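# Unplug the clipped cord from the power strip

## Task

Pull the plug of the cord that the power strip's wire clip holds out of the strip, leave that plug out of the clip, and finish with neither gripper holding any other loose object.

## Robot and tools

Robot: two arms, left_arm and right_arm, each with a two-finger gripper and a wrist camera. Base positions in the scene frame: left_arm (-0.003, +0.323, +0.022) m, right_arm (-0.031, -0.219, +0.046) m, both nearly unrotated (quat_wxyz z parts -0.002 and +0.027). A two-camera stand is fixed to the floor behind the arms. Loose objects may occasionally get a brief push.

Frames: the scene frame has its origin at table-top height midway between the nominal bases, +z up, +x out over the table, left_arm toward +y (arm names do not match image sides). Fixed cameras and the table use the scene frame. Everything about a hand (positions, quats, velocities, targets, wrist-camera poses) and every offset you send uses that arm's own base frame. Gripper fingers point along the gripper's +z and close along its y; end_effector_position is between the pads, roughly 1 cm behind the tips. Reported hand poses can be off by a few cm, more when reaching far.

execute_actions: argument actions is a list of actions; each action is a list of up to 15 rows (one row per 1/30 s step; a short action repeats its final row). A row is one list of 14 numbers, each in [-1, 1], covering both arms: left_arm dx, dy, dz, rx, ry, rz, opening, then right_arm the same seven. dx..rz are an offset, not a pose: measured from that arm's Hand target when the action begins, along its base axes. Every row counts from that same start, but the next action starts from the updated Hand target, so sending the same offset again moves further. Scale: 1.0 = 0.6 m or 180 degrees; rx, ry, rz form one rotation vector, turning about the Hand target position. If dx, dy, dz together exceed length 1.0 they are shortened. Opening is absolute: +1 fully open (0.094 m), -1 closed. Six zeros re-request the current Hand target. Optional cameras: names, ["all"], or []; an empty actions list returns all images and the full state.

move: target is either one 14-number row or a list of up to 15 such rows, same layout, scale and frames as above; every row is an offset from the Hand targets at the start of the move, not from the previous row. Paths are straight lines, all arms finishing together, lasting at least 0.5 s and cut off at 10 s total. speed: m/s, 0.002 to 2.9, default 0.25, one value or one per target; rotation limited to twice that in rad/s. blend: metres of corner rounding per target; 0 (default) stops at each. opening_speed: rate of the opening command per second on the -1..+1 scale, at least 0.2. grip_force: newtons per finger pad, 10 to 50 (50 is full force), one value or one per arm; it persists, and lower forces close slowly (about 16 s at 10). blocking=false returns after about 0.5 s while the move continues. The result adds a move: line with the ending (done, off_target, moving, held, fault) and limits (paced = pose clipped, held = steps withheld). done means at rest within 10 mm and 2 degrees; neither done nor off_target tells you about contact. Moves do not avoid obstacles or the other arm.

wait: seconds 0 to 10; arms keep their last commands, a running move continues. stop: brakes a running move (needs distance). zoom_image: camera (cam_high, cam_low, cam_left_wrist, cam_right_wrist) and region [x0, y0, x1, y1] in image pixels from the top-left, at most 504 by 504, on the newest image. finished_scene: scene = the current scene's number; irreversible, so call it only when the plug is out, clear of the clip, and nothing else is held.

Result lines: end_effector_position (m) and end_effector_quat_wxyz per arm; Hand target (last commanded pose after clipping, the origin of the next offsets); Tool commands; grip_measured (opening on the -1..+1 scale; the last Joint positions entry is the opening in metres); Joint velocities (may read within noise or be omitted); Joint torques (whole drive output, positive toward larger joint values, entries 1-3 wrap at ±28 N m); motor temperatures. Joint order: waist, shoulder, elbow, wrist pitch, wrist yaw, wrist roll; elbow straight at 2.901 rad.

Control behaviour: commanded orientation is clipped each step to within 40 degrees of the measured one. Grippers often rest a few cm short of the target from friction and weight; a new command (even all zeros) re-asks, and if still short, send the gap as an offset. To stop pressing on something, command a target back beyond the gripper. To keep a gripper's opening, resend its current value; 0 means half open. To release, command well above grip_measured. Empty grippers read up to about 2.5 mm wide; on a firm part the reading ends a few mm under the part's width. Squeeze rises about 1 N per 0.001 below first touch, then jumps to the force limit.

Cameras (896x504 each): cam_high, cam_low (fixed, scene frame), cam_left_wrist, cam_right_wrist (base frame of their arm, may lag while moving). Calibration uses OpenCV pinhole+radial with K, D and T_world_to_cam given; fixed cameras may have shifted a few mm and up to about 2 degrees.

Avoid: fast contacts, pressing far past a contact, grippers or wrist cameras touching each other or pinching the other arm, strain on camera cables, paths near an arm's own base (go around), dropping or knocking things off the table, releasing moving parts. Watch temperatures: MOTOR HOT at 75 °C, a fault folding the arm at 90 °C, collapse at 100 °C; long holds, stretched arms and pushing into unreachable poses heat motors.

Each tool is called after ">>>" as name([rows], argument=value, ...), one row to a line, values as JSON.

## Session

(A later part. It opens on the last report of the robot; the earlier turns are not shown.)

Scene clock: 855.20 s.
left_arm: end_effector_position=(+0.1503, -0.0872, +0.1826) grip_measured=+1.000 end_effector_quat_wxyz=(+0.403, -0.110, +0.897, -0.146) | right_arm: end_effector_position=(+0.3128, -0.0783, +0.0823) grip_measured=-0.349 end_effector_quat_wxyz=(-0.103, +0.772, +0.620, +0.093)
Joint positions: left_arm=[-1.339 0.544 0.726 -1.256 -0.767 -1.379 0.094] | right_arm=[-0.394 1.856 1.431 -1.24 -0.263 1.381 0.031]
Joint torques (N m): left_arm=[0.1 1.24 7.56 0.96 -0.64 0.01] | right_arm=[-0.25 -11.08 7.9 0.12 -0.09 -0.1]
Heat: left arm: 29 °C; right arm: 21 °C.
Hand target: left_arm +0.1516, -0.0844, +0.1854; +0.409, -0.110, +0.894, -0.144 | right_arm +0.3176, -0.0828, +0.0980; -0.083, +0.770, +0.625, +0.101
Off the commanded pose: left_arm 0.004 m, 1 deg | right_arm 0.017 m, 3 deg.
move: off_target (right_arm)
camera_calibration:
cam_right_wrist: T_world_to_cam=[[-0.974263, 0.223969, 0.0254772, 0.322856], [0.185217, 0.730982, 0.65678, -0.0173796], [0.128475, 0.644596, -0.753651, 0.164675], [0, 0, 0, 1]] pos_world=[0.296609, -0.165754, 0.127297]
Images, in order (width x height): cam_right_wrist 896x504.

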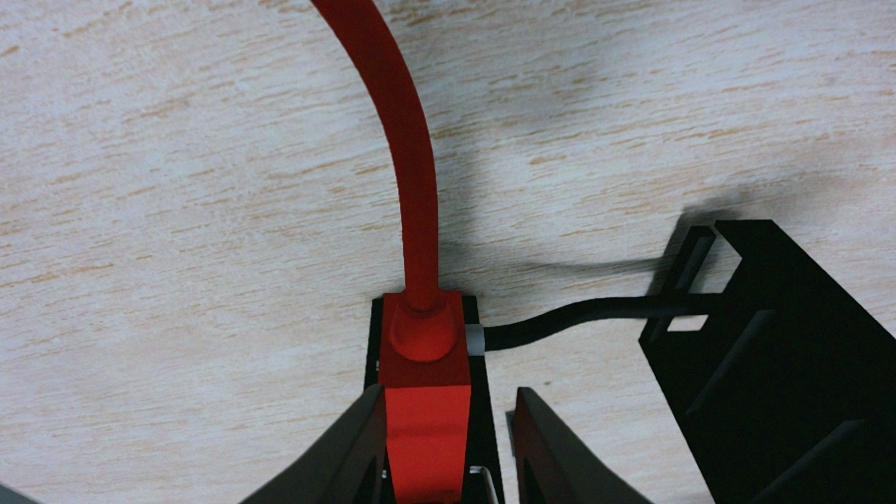

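>>> move(target=[0,0,0,0,0,0,1,0.009,0.0063,0.0533,0.1632,-0.0342,0,-0.95], speed=0.15, cameras=["cam_right_wrist"])

Scene clock: 895.33 s.
left_arm: end_effector_position=(+0.1503, -0.0872, +0.1826) grip_measured=+1.000 end_effector_quat_wxyz=(+0.403, -0.110, +0.897, -0.146) | right_arm: end_effector_position=(+0.3187, -0.0771, +0.1237) grip_measured=-0.949 end_effector_quat_wxyz=(-0.245, +0.720, +0.582, +0.289)
Joint positions: left_arm=[-1.339 0.544 0.726 -1.256 -0.767 -1.379 0.094] | right_arm=[-0.601 2.017 1.621 -1.55 -0.696 1.044 0.002]
Joint torques (N m): left_arm=[0.03 1.11 7.49 0.97 -0.63 0.03] | right_arm=[-0.34 -9.11 7.47 -0.44 -0.49 -0.11]
Heat: left arm: 29 °C; right arm: 22 °C.
Hand target: left_arm +0.1516, -0.0844, +0.1854; +0.409, -0.110, +0.894, -0.144 | right_arm +0.3230, -0.0790, +0.1300; -0.242, +0.717, +0.582, +0.297
Off the commanded pose: left_arm 0.004 m, 1 deg | right_arm 0.008 m, 1 deg.
move: done
camera_calibration:
cam_right_wrist: T_world_to_cam=[[-0.974409, 0.224668, 0.00717971, 0.329687], [0.0844726, 0.336394, 0.937925, -0.0796772], [0.208306, 0.914529, -0.346763, 0.139459], [0, 0, 0, 1]] pos_world=[0.298931, -0.174807, 0.120724]
Images, in order (width x height): cam_right_wrist 896x504.

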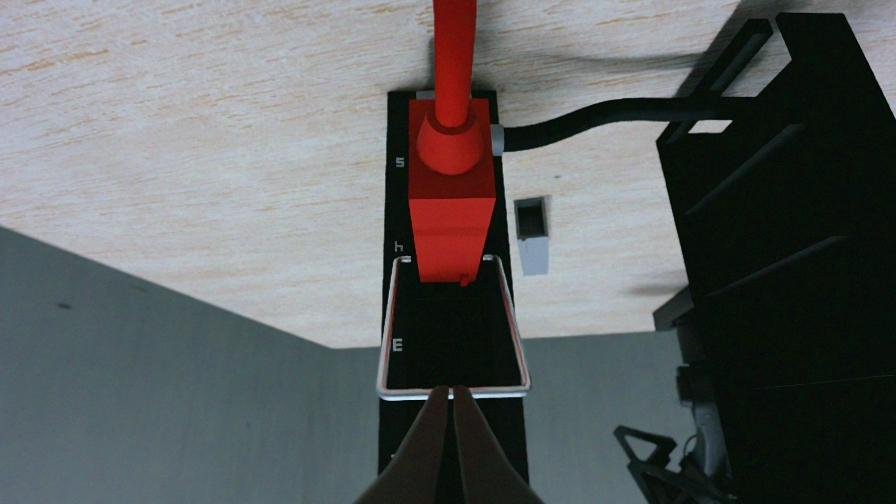

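>>> move([
  [0,0,0,0,0,0,1,0.0092,0.044,-0.0207,0,0,0,-0.95],
  [0,0,0,0,0,0,1,0.0235,0.1123,-0.003,0,0,0,-0.95],
], speed=[0.1,0.05], blend=[0.005,0], cameras=["cam_right_wrist"])

Scene clock: 909.87 s.
left_arm: end_effector_position=(+0.1503, -0.0872, +0.1826) grip_measured=+1.000 end_effector_quat_wxyz=(+0.403, -0.110, +0.897, -0.146) | right_arm: end_effector_position=(+0.3367, -0.0154, +0.1167) grip_measured=-0.949 end_effector_quat_wxyz=(-0.252, +0.719, +0.581, +0.285)
Joint positions: left_arm=[-1.339 0.544 0.726 -1.256 -0.767 -1.379 0.094] | right_arm=[-0.422 1.942 1.495 -1.369 -0.749 1.263 0.002]
Joint torques (N m): left_arm=[0.09 1.16 7.56 0.98 -0.63 0.02] | right_arm=[0.47 -12.59 4.27 0.13 -0.55 0.14]
Heat: left arm: 29 °C; right arm: 21 °C.
Hand target: left_arm +0.1516, -0.0844, +0.1854; +0.409, -0.110, +0.894, -0.144 | right_arm +0.3372, -0.0117, +0.1282; -0.242, +0.717, +0.582, +0.297
Off the commanded pose: left_arm 0.004 m, 1 deg | right_arm 0.012 m, 2 deg.
move: off_target (right_arm)
camera_calibration:
cam_right_wrist: T_world_to_cam=[[-0.975632, 0.218333, 0.0217442, 0.332038], [0.094762, 0.329907, 0.939245, -0.0991108], [0.197895, 0.918418, -0.342557, 0.0798227], [0, 0, 0, 1]] pos_world=[0.317542, -0.113108, 0.113213]
Images, in order (width x height): cam_right_wrist 896x504.

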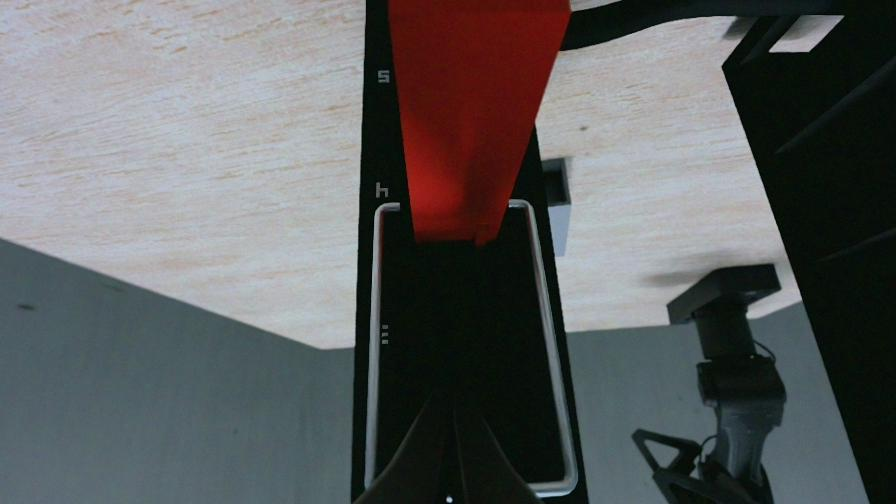

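>>> move(target=[0,0,0,0,0,0,1,0.0021,0.0098,0.0133,0,0,0,-0.95], speed=0.04, cameras=["cam_right_wrist"])

Scene clock: 916.83 s.
left_arm: end_effector_position=(+0.1503, -0.0872, +0.1826) grip_measured=+1.000 end_effector_quat_wxyz=(+0.403, -0.110, +0.897, -0.146) | right_arm: end_effector_position=(+0.3370, -0.0102, +0.1210) grip_measured=-0.949 end_effector_quat_wxyz=(-0.252, +0.720, +0.581, +0.284)
Joint positions: left_arm=[-1.339 0.544 0.726 -1.256 -0.767 -1.379 0.094] | right_arm=[-0.407 1.928 1.495 -1.368 -0.75 1.287 0.002]
Joint torques (N m): left_arm=[-0.02 1.07 7.5 0.95 -0.63 0.01] | right_arm=[0.79 -12.66 5.46 -0.01 -0.61 0.08]
Heat: left arm: 29 °C; right arm: 21 °C.
Hand target: left_arm +0.1516, -0.0844, +0.1854; +0.409, -0.110, +0.894, -0.144 | right_arm +0.3385, -0.0058, +0.1362; -0.242, +0.717, +0.582, +0.297
Off the commanded pose: left_arm 0.004 m, 1 deg | right_arm 0.016 m, 2 deg.
move: off_target (right_arm)
camera_calibration:
cam_right_wrist: T_world_to_cam=[[-0.975125, 0.220375, 0.0237884, 0.330716], [0.0979379, 0.332092, 0.938149, -0.105803], [0.198845, 0.917142, -0.345414, 0.0765012], [0, 0, 0, 1]] pos_world=[0.31764, -0.107908, 0.117816]
Images, in order (width x height): cam_right_wrist 896x504.

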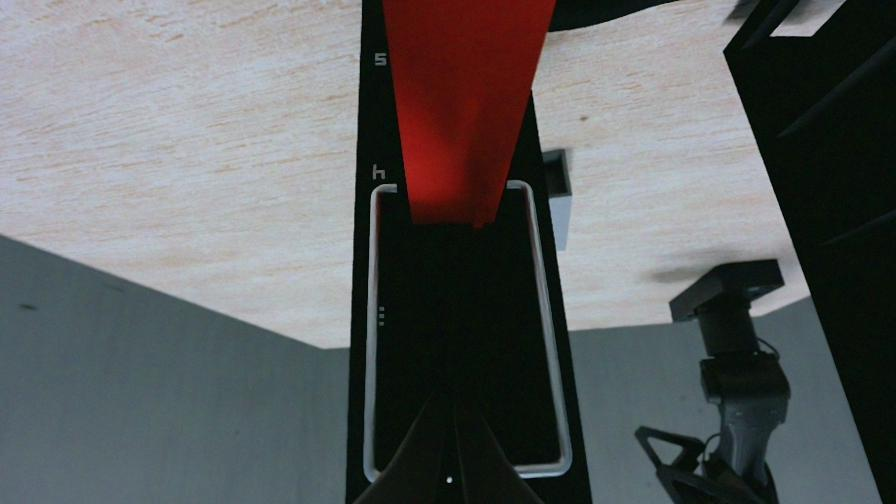

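>>> move([
  [0,0,0,0,0,0,1,-0.0205,-0.1052,-0.0103,0,0,0,-0.95],
  [0,0,0,0,0,0,1,-0.027,-0.0958,-0.0295,-0.1632,0.0342,0,0.06],
], speed=[0.12,0.12], blend=[0.015,0], cameras=["cam_right_wrist"])

Scene clock: 931.20 s.
left_arm: end_effector_position=(+0.1503, -0.0872, +0.1826) grip_measured=+1.000 end_effector_quat_wxyz=(+0.403, -0.110, +0.897, -0.146) | right_arm: end_effector_position=(+0.3225, -0.0633, +0.1095) grip_measured=+0.059 end_effector_quat_wxyz=(-0.099, +0.768, +0.625, +0.096)
Joint positions: left_arm=[-1.339 0.544 0.726 -1.256 -0.767 -1.379 0.094] | right_arm=[-0.343 1.845 1.526 -1.325 -0.268 1.423 0.05]
Joint torques (N m): left_arm=[0.24 1.07 7.62 0.94 -0.63 0] | right_arm=[0.18 -11.9 4.6 0.46 -0.08 0.11]
Heat: left arm: 29 °C; right arm: 22 °C.
Hand target: left_arm +0.1516, -0.0844, +0.1854; +0.409, -0.110, +0.894, -0.144 | right_arm +0.3222, -0.0632, +0.1185; -0.083, +0.770, +0.625, +0.101
Off the commanded pose: left_arm 0.004 m, 1 deg | right_arm 0.009 m, 2 deg.
move: done
camera_calibration:
cam_right_wrist: T_world_to_cam=[[-0.976995, 0.212788, 0.0142408, 0.329728], [0.169631, 0.7349, 0.656618, -0.0427887], [0.129255, 0.643928, -0.754089, 0.173986], [0, 0, 0, 1]] pos_world=[0.306912, -0.150751, 0.154601]
Images, in order (width x height): cam_right_wrist 896x504.

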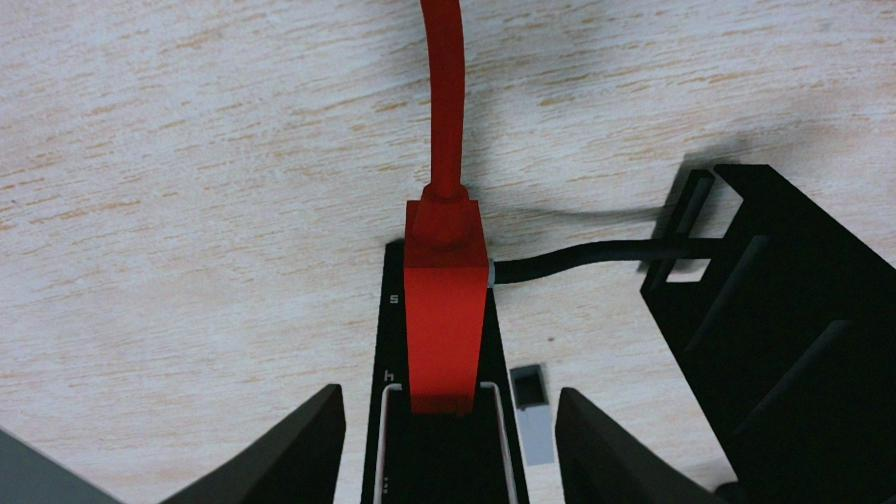

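>>> move([
  [0,0,0,0,0,0,1,0.007,0.032,-0.1158,0,0,0,0.06],
  [0,0,0,0,0,0,1,0.007,0.032,-0.1158,0,0,0,-0.65],
], speed=[0.12,0.1], opening_speed=0.7, cameras=["cam_right_wrist"])

Scene clock: 941.87 s.
left_arm: end_effector_position=(+0.1503, -0.0872, +0.1826) grip_measured=+1.000 end_effector_quat_wxyz=(+0.403, -0.110, +0.897, -0.146) | right_arm: end_effector_position=(+0.3277, -0.0449, +0.0519) grip_measured=-0.493 end_effector_quat_wxyz=(-0.082, +0.768, +0.626, +0.106)
Joint positions: left_arm=[-1.339 0.544 0.726 -1.256 -0.767 -1.379 0.094] | right_arm=[-0.284 1.842 1.292 -1.036 -0.268 1.488 0.024]
Joint torques (N m): left_arm=[-0.01 1.16 7.51 0.92 -0.65 0.02] | right_arm=[0.36 -8.13 4.64 0.5 -0.07 0.05]
Heat: left arm: 29 °C; right arm: 22 °C.
Hand target: left_arm +0.1516, -0.0844, +0.1854; +0.409, -0.110, +0.894, -0.144 | right_arm +0.3264, -0.0441, +0.0489; -0.083, +0.770, +0.625, +0.101
Off the commanded pose: left_arm 0.004 m, 1 deg | right_arm 0.003 m, 1 deg.
move: done
camera_calibration:
cam_right_wrist: T_world_to_cam=[[-0.97588, 0.216784, -0.0257507, 0.333576], [0.148109, 0.744109, 0.651434, -0.0115405], [0.160382, 0.631907, -0.758268, 0.10763], [0, 0, 0, 1]] pos_world=[0.309977, -0.131739, 0.0977203]
Images, in order (width x height): cam_right_wrist 896x504.

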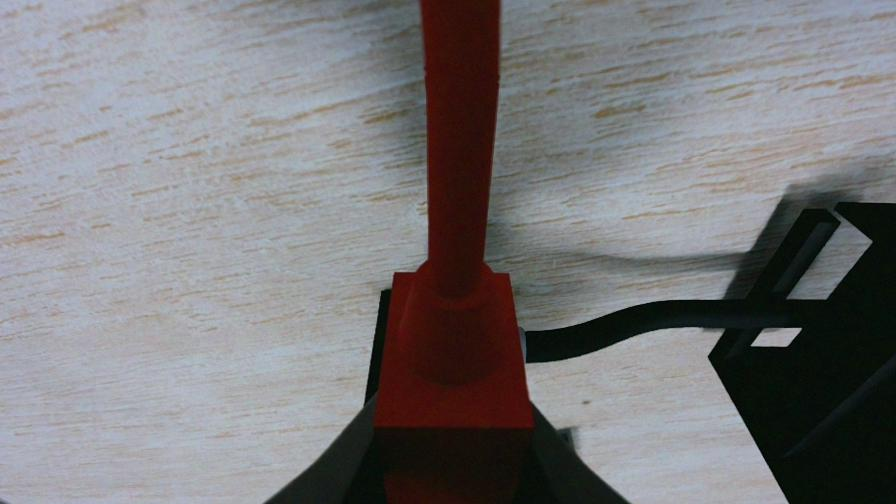

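>>> move(target=[0,0,0,0,0,0,1,-0.0444,-0.2121,0.005,0,0,0,-0.65], speed=0.08, cameras=["cam_right_wrist", "cam_low"])

Scene clock: 947.23 s.
left_arm: end_effector_position=(+0.1503, -0.0872, +0.1826) grip_measured=+1.000 end_effector_quat_wxyz=(+0.403, -0.110, +0.897, -0.146) | right_arm: end_effector_position=(+0.3009, -0.1647, +0.0458) grip_measured=-0.494 end_effector_quat_wxyz=(-0.085, +0.765, +0.629, +0.111)
Joint positions: left_arm=[-1.339 0.544 0.726 -1.256 -0.767 -1.379 0.094] | right_arm=[-0.637 1.983 1.455 -1.156 -0.256 1.114 0.024]
Joint torques (N m): left_arm=[0.02 1.17 7.66 0.95 -0.62 0.02] | right_arm=[-0.62 -9.46 7.97 -0.11 0.07 0.09]
Heat: left arm: 29 °C; right arm: 21 °C.
Hand target: left_arm +0.1516, -0.0844, +0.1854; +0.409, -0.110, +0.894, -0.144 | right_arm +0.2997, -0.1713, +0.0519; -0.083, +0.770, +0.625, +0.101
Off the commanded pose: left_arm 0.004 m, 1 deg | right_arm 0.009 m, 1 deg.
move: done
camera_calibration:
cam_right_wrist: T_world_to_cam=[[-0.977325, 0.209862, -0.0281847, 0.3326], [0.139533, 0.73841, 0.659758, 0.0867643], [0.15927, 0.640865, -0.75095, 0.184405], [0, 0, 0, 1]] pos_world=[0.283581, -0.252047, 0.09061]
Images, in order (width x height): cam_low 896x504, cam_right_wrist 896x504.

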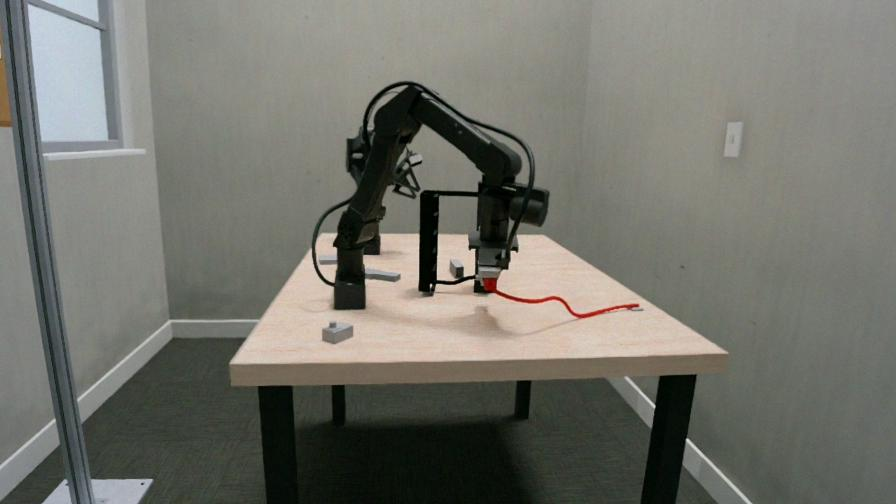

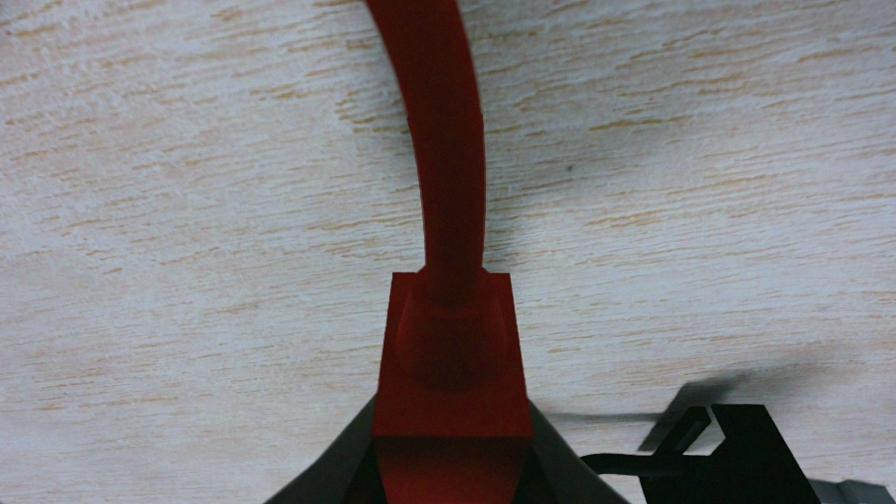

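>>> move(target=[0,0,0,0,0,0,1,-0.017,-0.0816,-0.1083,0,0,0,-0.65], speed=0.08, cameras=["cam_right_wrist","cam_low"])

Scene clock: 964.63 s.
left_arm: end_effector_position=(+0.1503, -0.0872, +0.1826) grip_measured=+1.000 end_effector_quat_wxyz=(+0.403, -0.110, +0.897, -0.146) | right_arm: end_effector_position=(+0.2908, -0.2064, -0.0168) grip_measured=-0.494 end_effector_quat_wxyz=(-0.093, +0.760, +0.633, +0.115)
Joint positions: left_arm=[-1.339 0.544 0.726 -1.256 -0.767 -1.379 0.094] | right_arm=[-0.747 2.162 1.458 -1.026 -0.253 0.986 0.024]
Joint torques (N m): left_arm=[-0.03 1.2 7.41 0.96 -0.61 0.03] | right_arm=[-1.31 -10.62 7.27 0.05 0.2 0.12]
Heat: left arm: 29 °C; right arm: 21 °C.
Hand target: left_arm +0.1516, -0.0844, +0.1854; +0.409, -0.110, +0.894, -0.144 | right_arm +0.2896, -0.2202, -0.0129; -0.083, +0.770, +0.625, +0.101
Off the commanded pose: left_arm 0.004 m, 1 deg | right_arm 0.014 m, 2 deg.
move: off_target (right_arm)
camera_calibration:
cam_right_wrist: T_world_to_cam=[[-0.980121, 0.197177, -0.02198, 0.328052], [0.131155, 0.727066, 0.673924, 0.160626], [0.148863, 0.657645, -0.738474, 0.172421], [0, 0, 0, 1]] pos_world=[0.274797, -0.294861, 0.0262889]
Images, in order (width x height): cam_low 896x504, cam_right_wrist 896x504.

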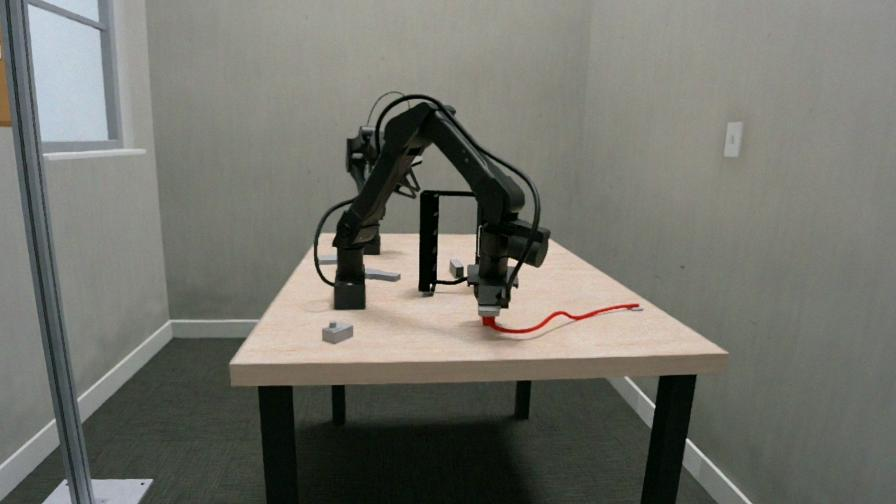

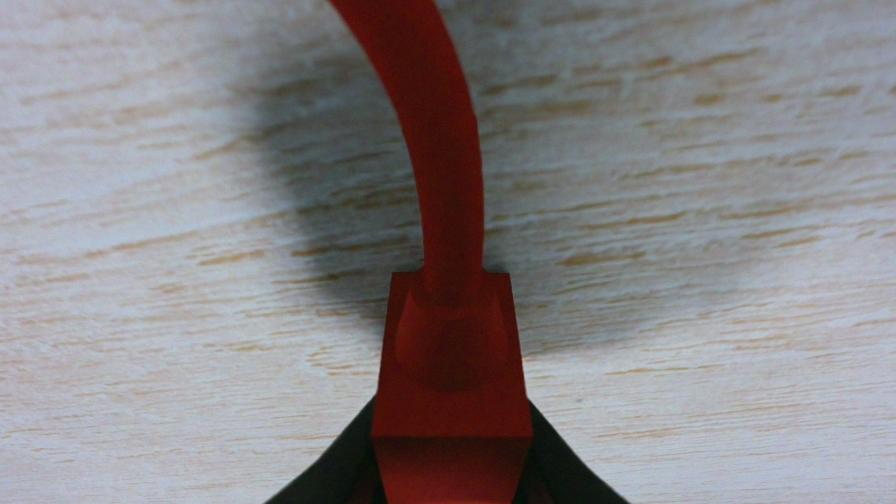

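>>> move(target=[0,0,0,0,0,0,1,0.0,0.0,-0.0167,0,0,0,-0.65], speed=0.03, cameras=["cam_right_wrist"])

Scene clock: 967.93 s.
left_arm: end_effector_position=(+0.1503, -0.0872, +0.1826) grip_measured=+1.000 end_effector_quat_wxyz=(+0.403, -0.110, +0.897, -0.146) | right_arm: end_effector_position=(+0.2929, -0.2084, -0.0185) grip_measured=-0.494 end_effector_quat_wxyz=(-0.088, +0.760, +0.633, +0.116)
Joint positions: left_arm=[-1.339 0.544 0.726 -1.256 -0.767 -1.379 0.094] | right_arm=[-0.747 2.166 1.458 -1.012 -0.253 0.986 0.024]
Joint torques (N m): left_arm=[0.14 1.22 7.62 0.95 -0.62 0.03] | right_arm=[-1.36 -9.42 5.61 0.3 0.18 0.11]
Heat: left arm: 29 °C; right arm: 21 °C.
Hand target: left_arm +0.1516, -0.0844, +0.1854; +0.409, -0.110, +0.894, -0.144 | right_arm +0.2896, -0.2201, -0.0230; -0.083, +0.770, +0.625, +0.101
Off the commanded pose: left_arm 0.004 m, 1 deg | right_arm 0.013 m, 2 deg.
move: off_target (right_arm)
camera_calibration:
cam_right_wrist: T_world_to_cam=[[-0.979902, 0.197039, -0.031104, 0.330246], [0.125846, 0.731614, 0.670003, 0.165342], [0.154773, 0.652623, -0.741707, 0.169345], [0, 0, 0, 1]] pos_world=[0.276591, -0.296556, 0.0250969]
Images, in order (width x height): cam_right_wrist 896x504.

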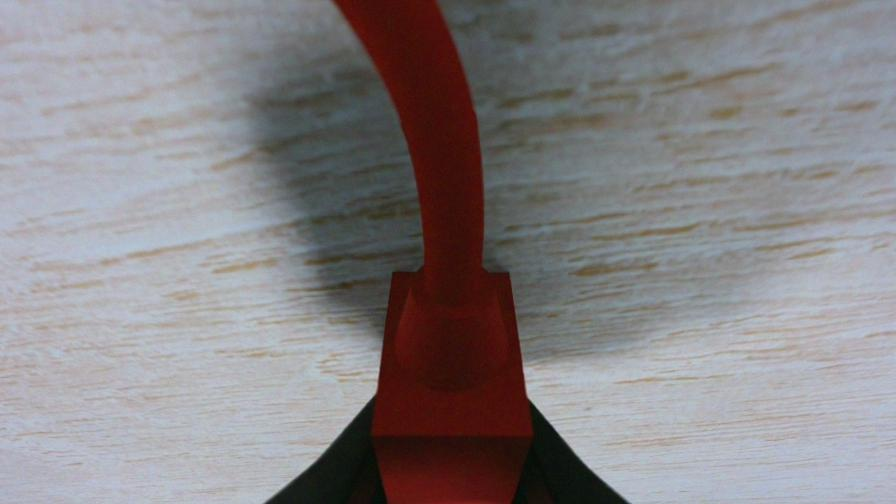

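>>> move(target=[0,0,0,0,0,0,1,0.0,0.01,-0.0133,0,0,0,-0.65], speed=0.03, cameras=["cam_right_wrist"])

Scene clock: 970.60 s.
left_arm: end_effector_position=(+0.1503, -0.0872, +0.1826) grip_measured=+1.000 end_effector_quat_wxyz=(+0.403, -0.110, +0.897, -0.146) | right_arm: end_effector_position=(+0.2935, -0.2088, -0.0194) grip_measured=-0.494 end_effector_quat_wxyz=(-0.086, +0.760, +0.634, +0.117)
Joint positions: left_arm=[-1.339 0.544 0.726 -1.256 -0.767 -1.379 0.094] | right_arm=[-0.747 2.166 1.455 -1.004 -0.254 0.986 0.024]
Joint torques (N m): left_arm=[0.02 1.09 7.6 0.95 -0.64 0.03] | right_arm=[-0.27 -9.5 3.19 0.65 0.18 0.22]
Heat: left arm: 29 °C; right arm: 21 °C.
Hand target: left_arm +0.1516, -0.0844, +0.1854; +0.409, -0.110, +0.894, -0.144 | right_arm +0.2896, -0.2142, -0.0310; -0.083, +0.770, +0.625, +0.101
Off the commanded pose: left_arm 0.004 m, 1 deg | right_arm 0.013 m, 2 deg.
move: off_target (right_arm)
camera_calibration:
cam_right_wrist: T_world_to_cam=[[-0.979761, 0.19705, -0.0352007, 0.330736], [0.1235, 0.733465, 0.668414, 0.167215], [0.157529, 0.650539, -0.742956, 0.16761], [0, 0, 0, 1]] pos_world=[0.276988, -0.296854, 0.0244001]
Images, in order (width x height): cam_right_wrist 896x504.

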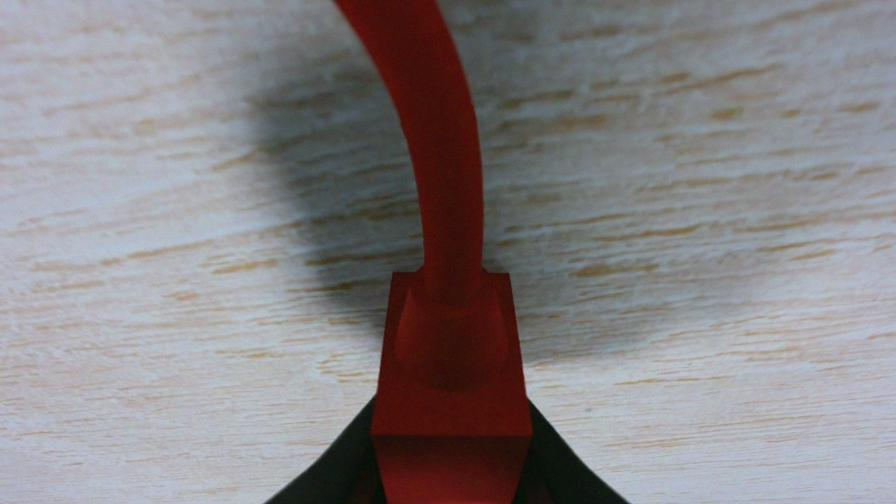

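>>> move([
  [0,0,0,0,0,0,1,0,0,0.005,0,0,0,0.0],
  [0,0,0,0,0,0,1,-0.004,-0.02,0.16,0,0,0,0.0],
], speed=0.12, opening_speed=0.6, cameras=["cam_right_wrist","cam_high"])

Scene clock: 979.57 s.
left_arm: end_effector_position=(+0.1503, -0.0872, +0.1826) grip_measured=+1.000 end_effector_quat_wxyz=(+0.403, -0.110, +0.897, -0.146) | right_arm: end_effector_position=(+0.2841, -0.2188, +0.0472) grip_measured=-0.001 end_effector_quat_wxyz=(-0.107, +0.771, +0.620, +0.102)
Joint positions: left_arm=[-1.339 0.544 0.726 -1.256 -0.767 -1.379 0.094] | right_arm=[-0.772 2.118 1.656 -1.301 -0.227 0.993 0.047]
Joint torques (N m): left_arm=[-0.13 1.18 7.56 0.98 -0.66 0.03] | right_arm=[-0.5 -13.81 7.51 -0.04 -0.05 -0.1]
Heat: left arm: 29 °C; right arm: 21 °C.
Hand target: left_arm +0.1516, -0.0844, +0.1854; +0.409, -0.110, +0.894, -0.144 | right_arm +0.2872, -0.2262, +0.0651; -0.083, +0.770, +0.625, +0.101
Off the commanded pose: left_arm 0.004 m, 1 deg | right_arm 0.019 m, 3 deg.
move: off_target (right_arm)
camera_calibration:
cam_right_wrist: T_world_to_cam=[[-0.974417, 0.223781, 0.0208226, 0.327561], [0.1797, 0.720115, 0.670181, 0.112192], [0.134979, 0.656777, -0.741906, 0.232765], [0, 0, 0, 1]] pos_world=[0.267602, -0.306967, 0.0906804]
Images, in order (width x height): cam_high 896x504, cam_right_wrist 896x504.

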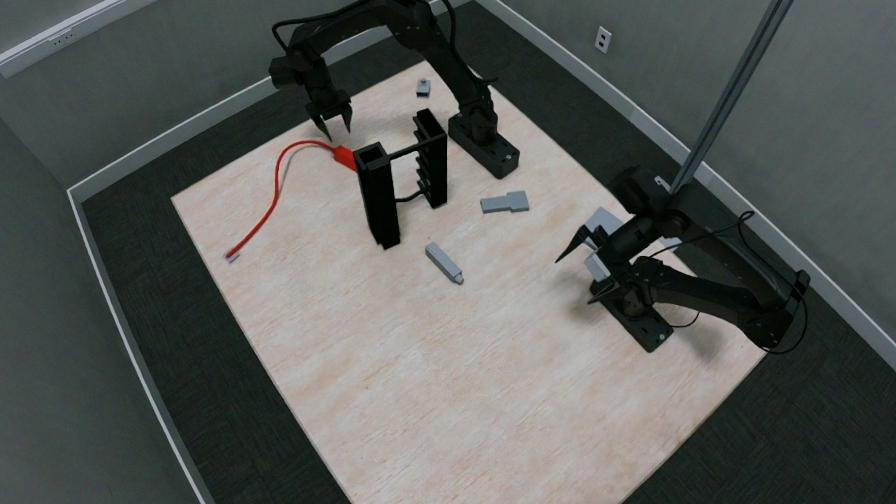

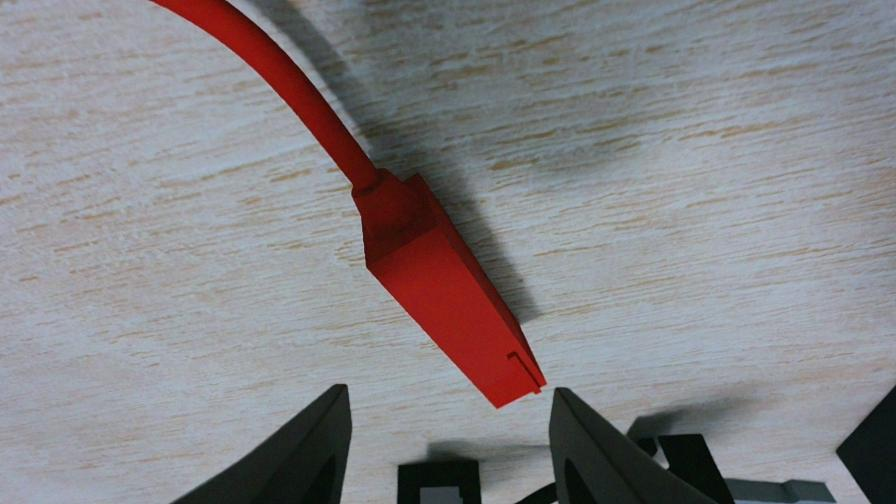

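>>> finished_scene(scene=1)

The scene is finished: the task was done.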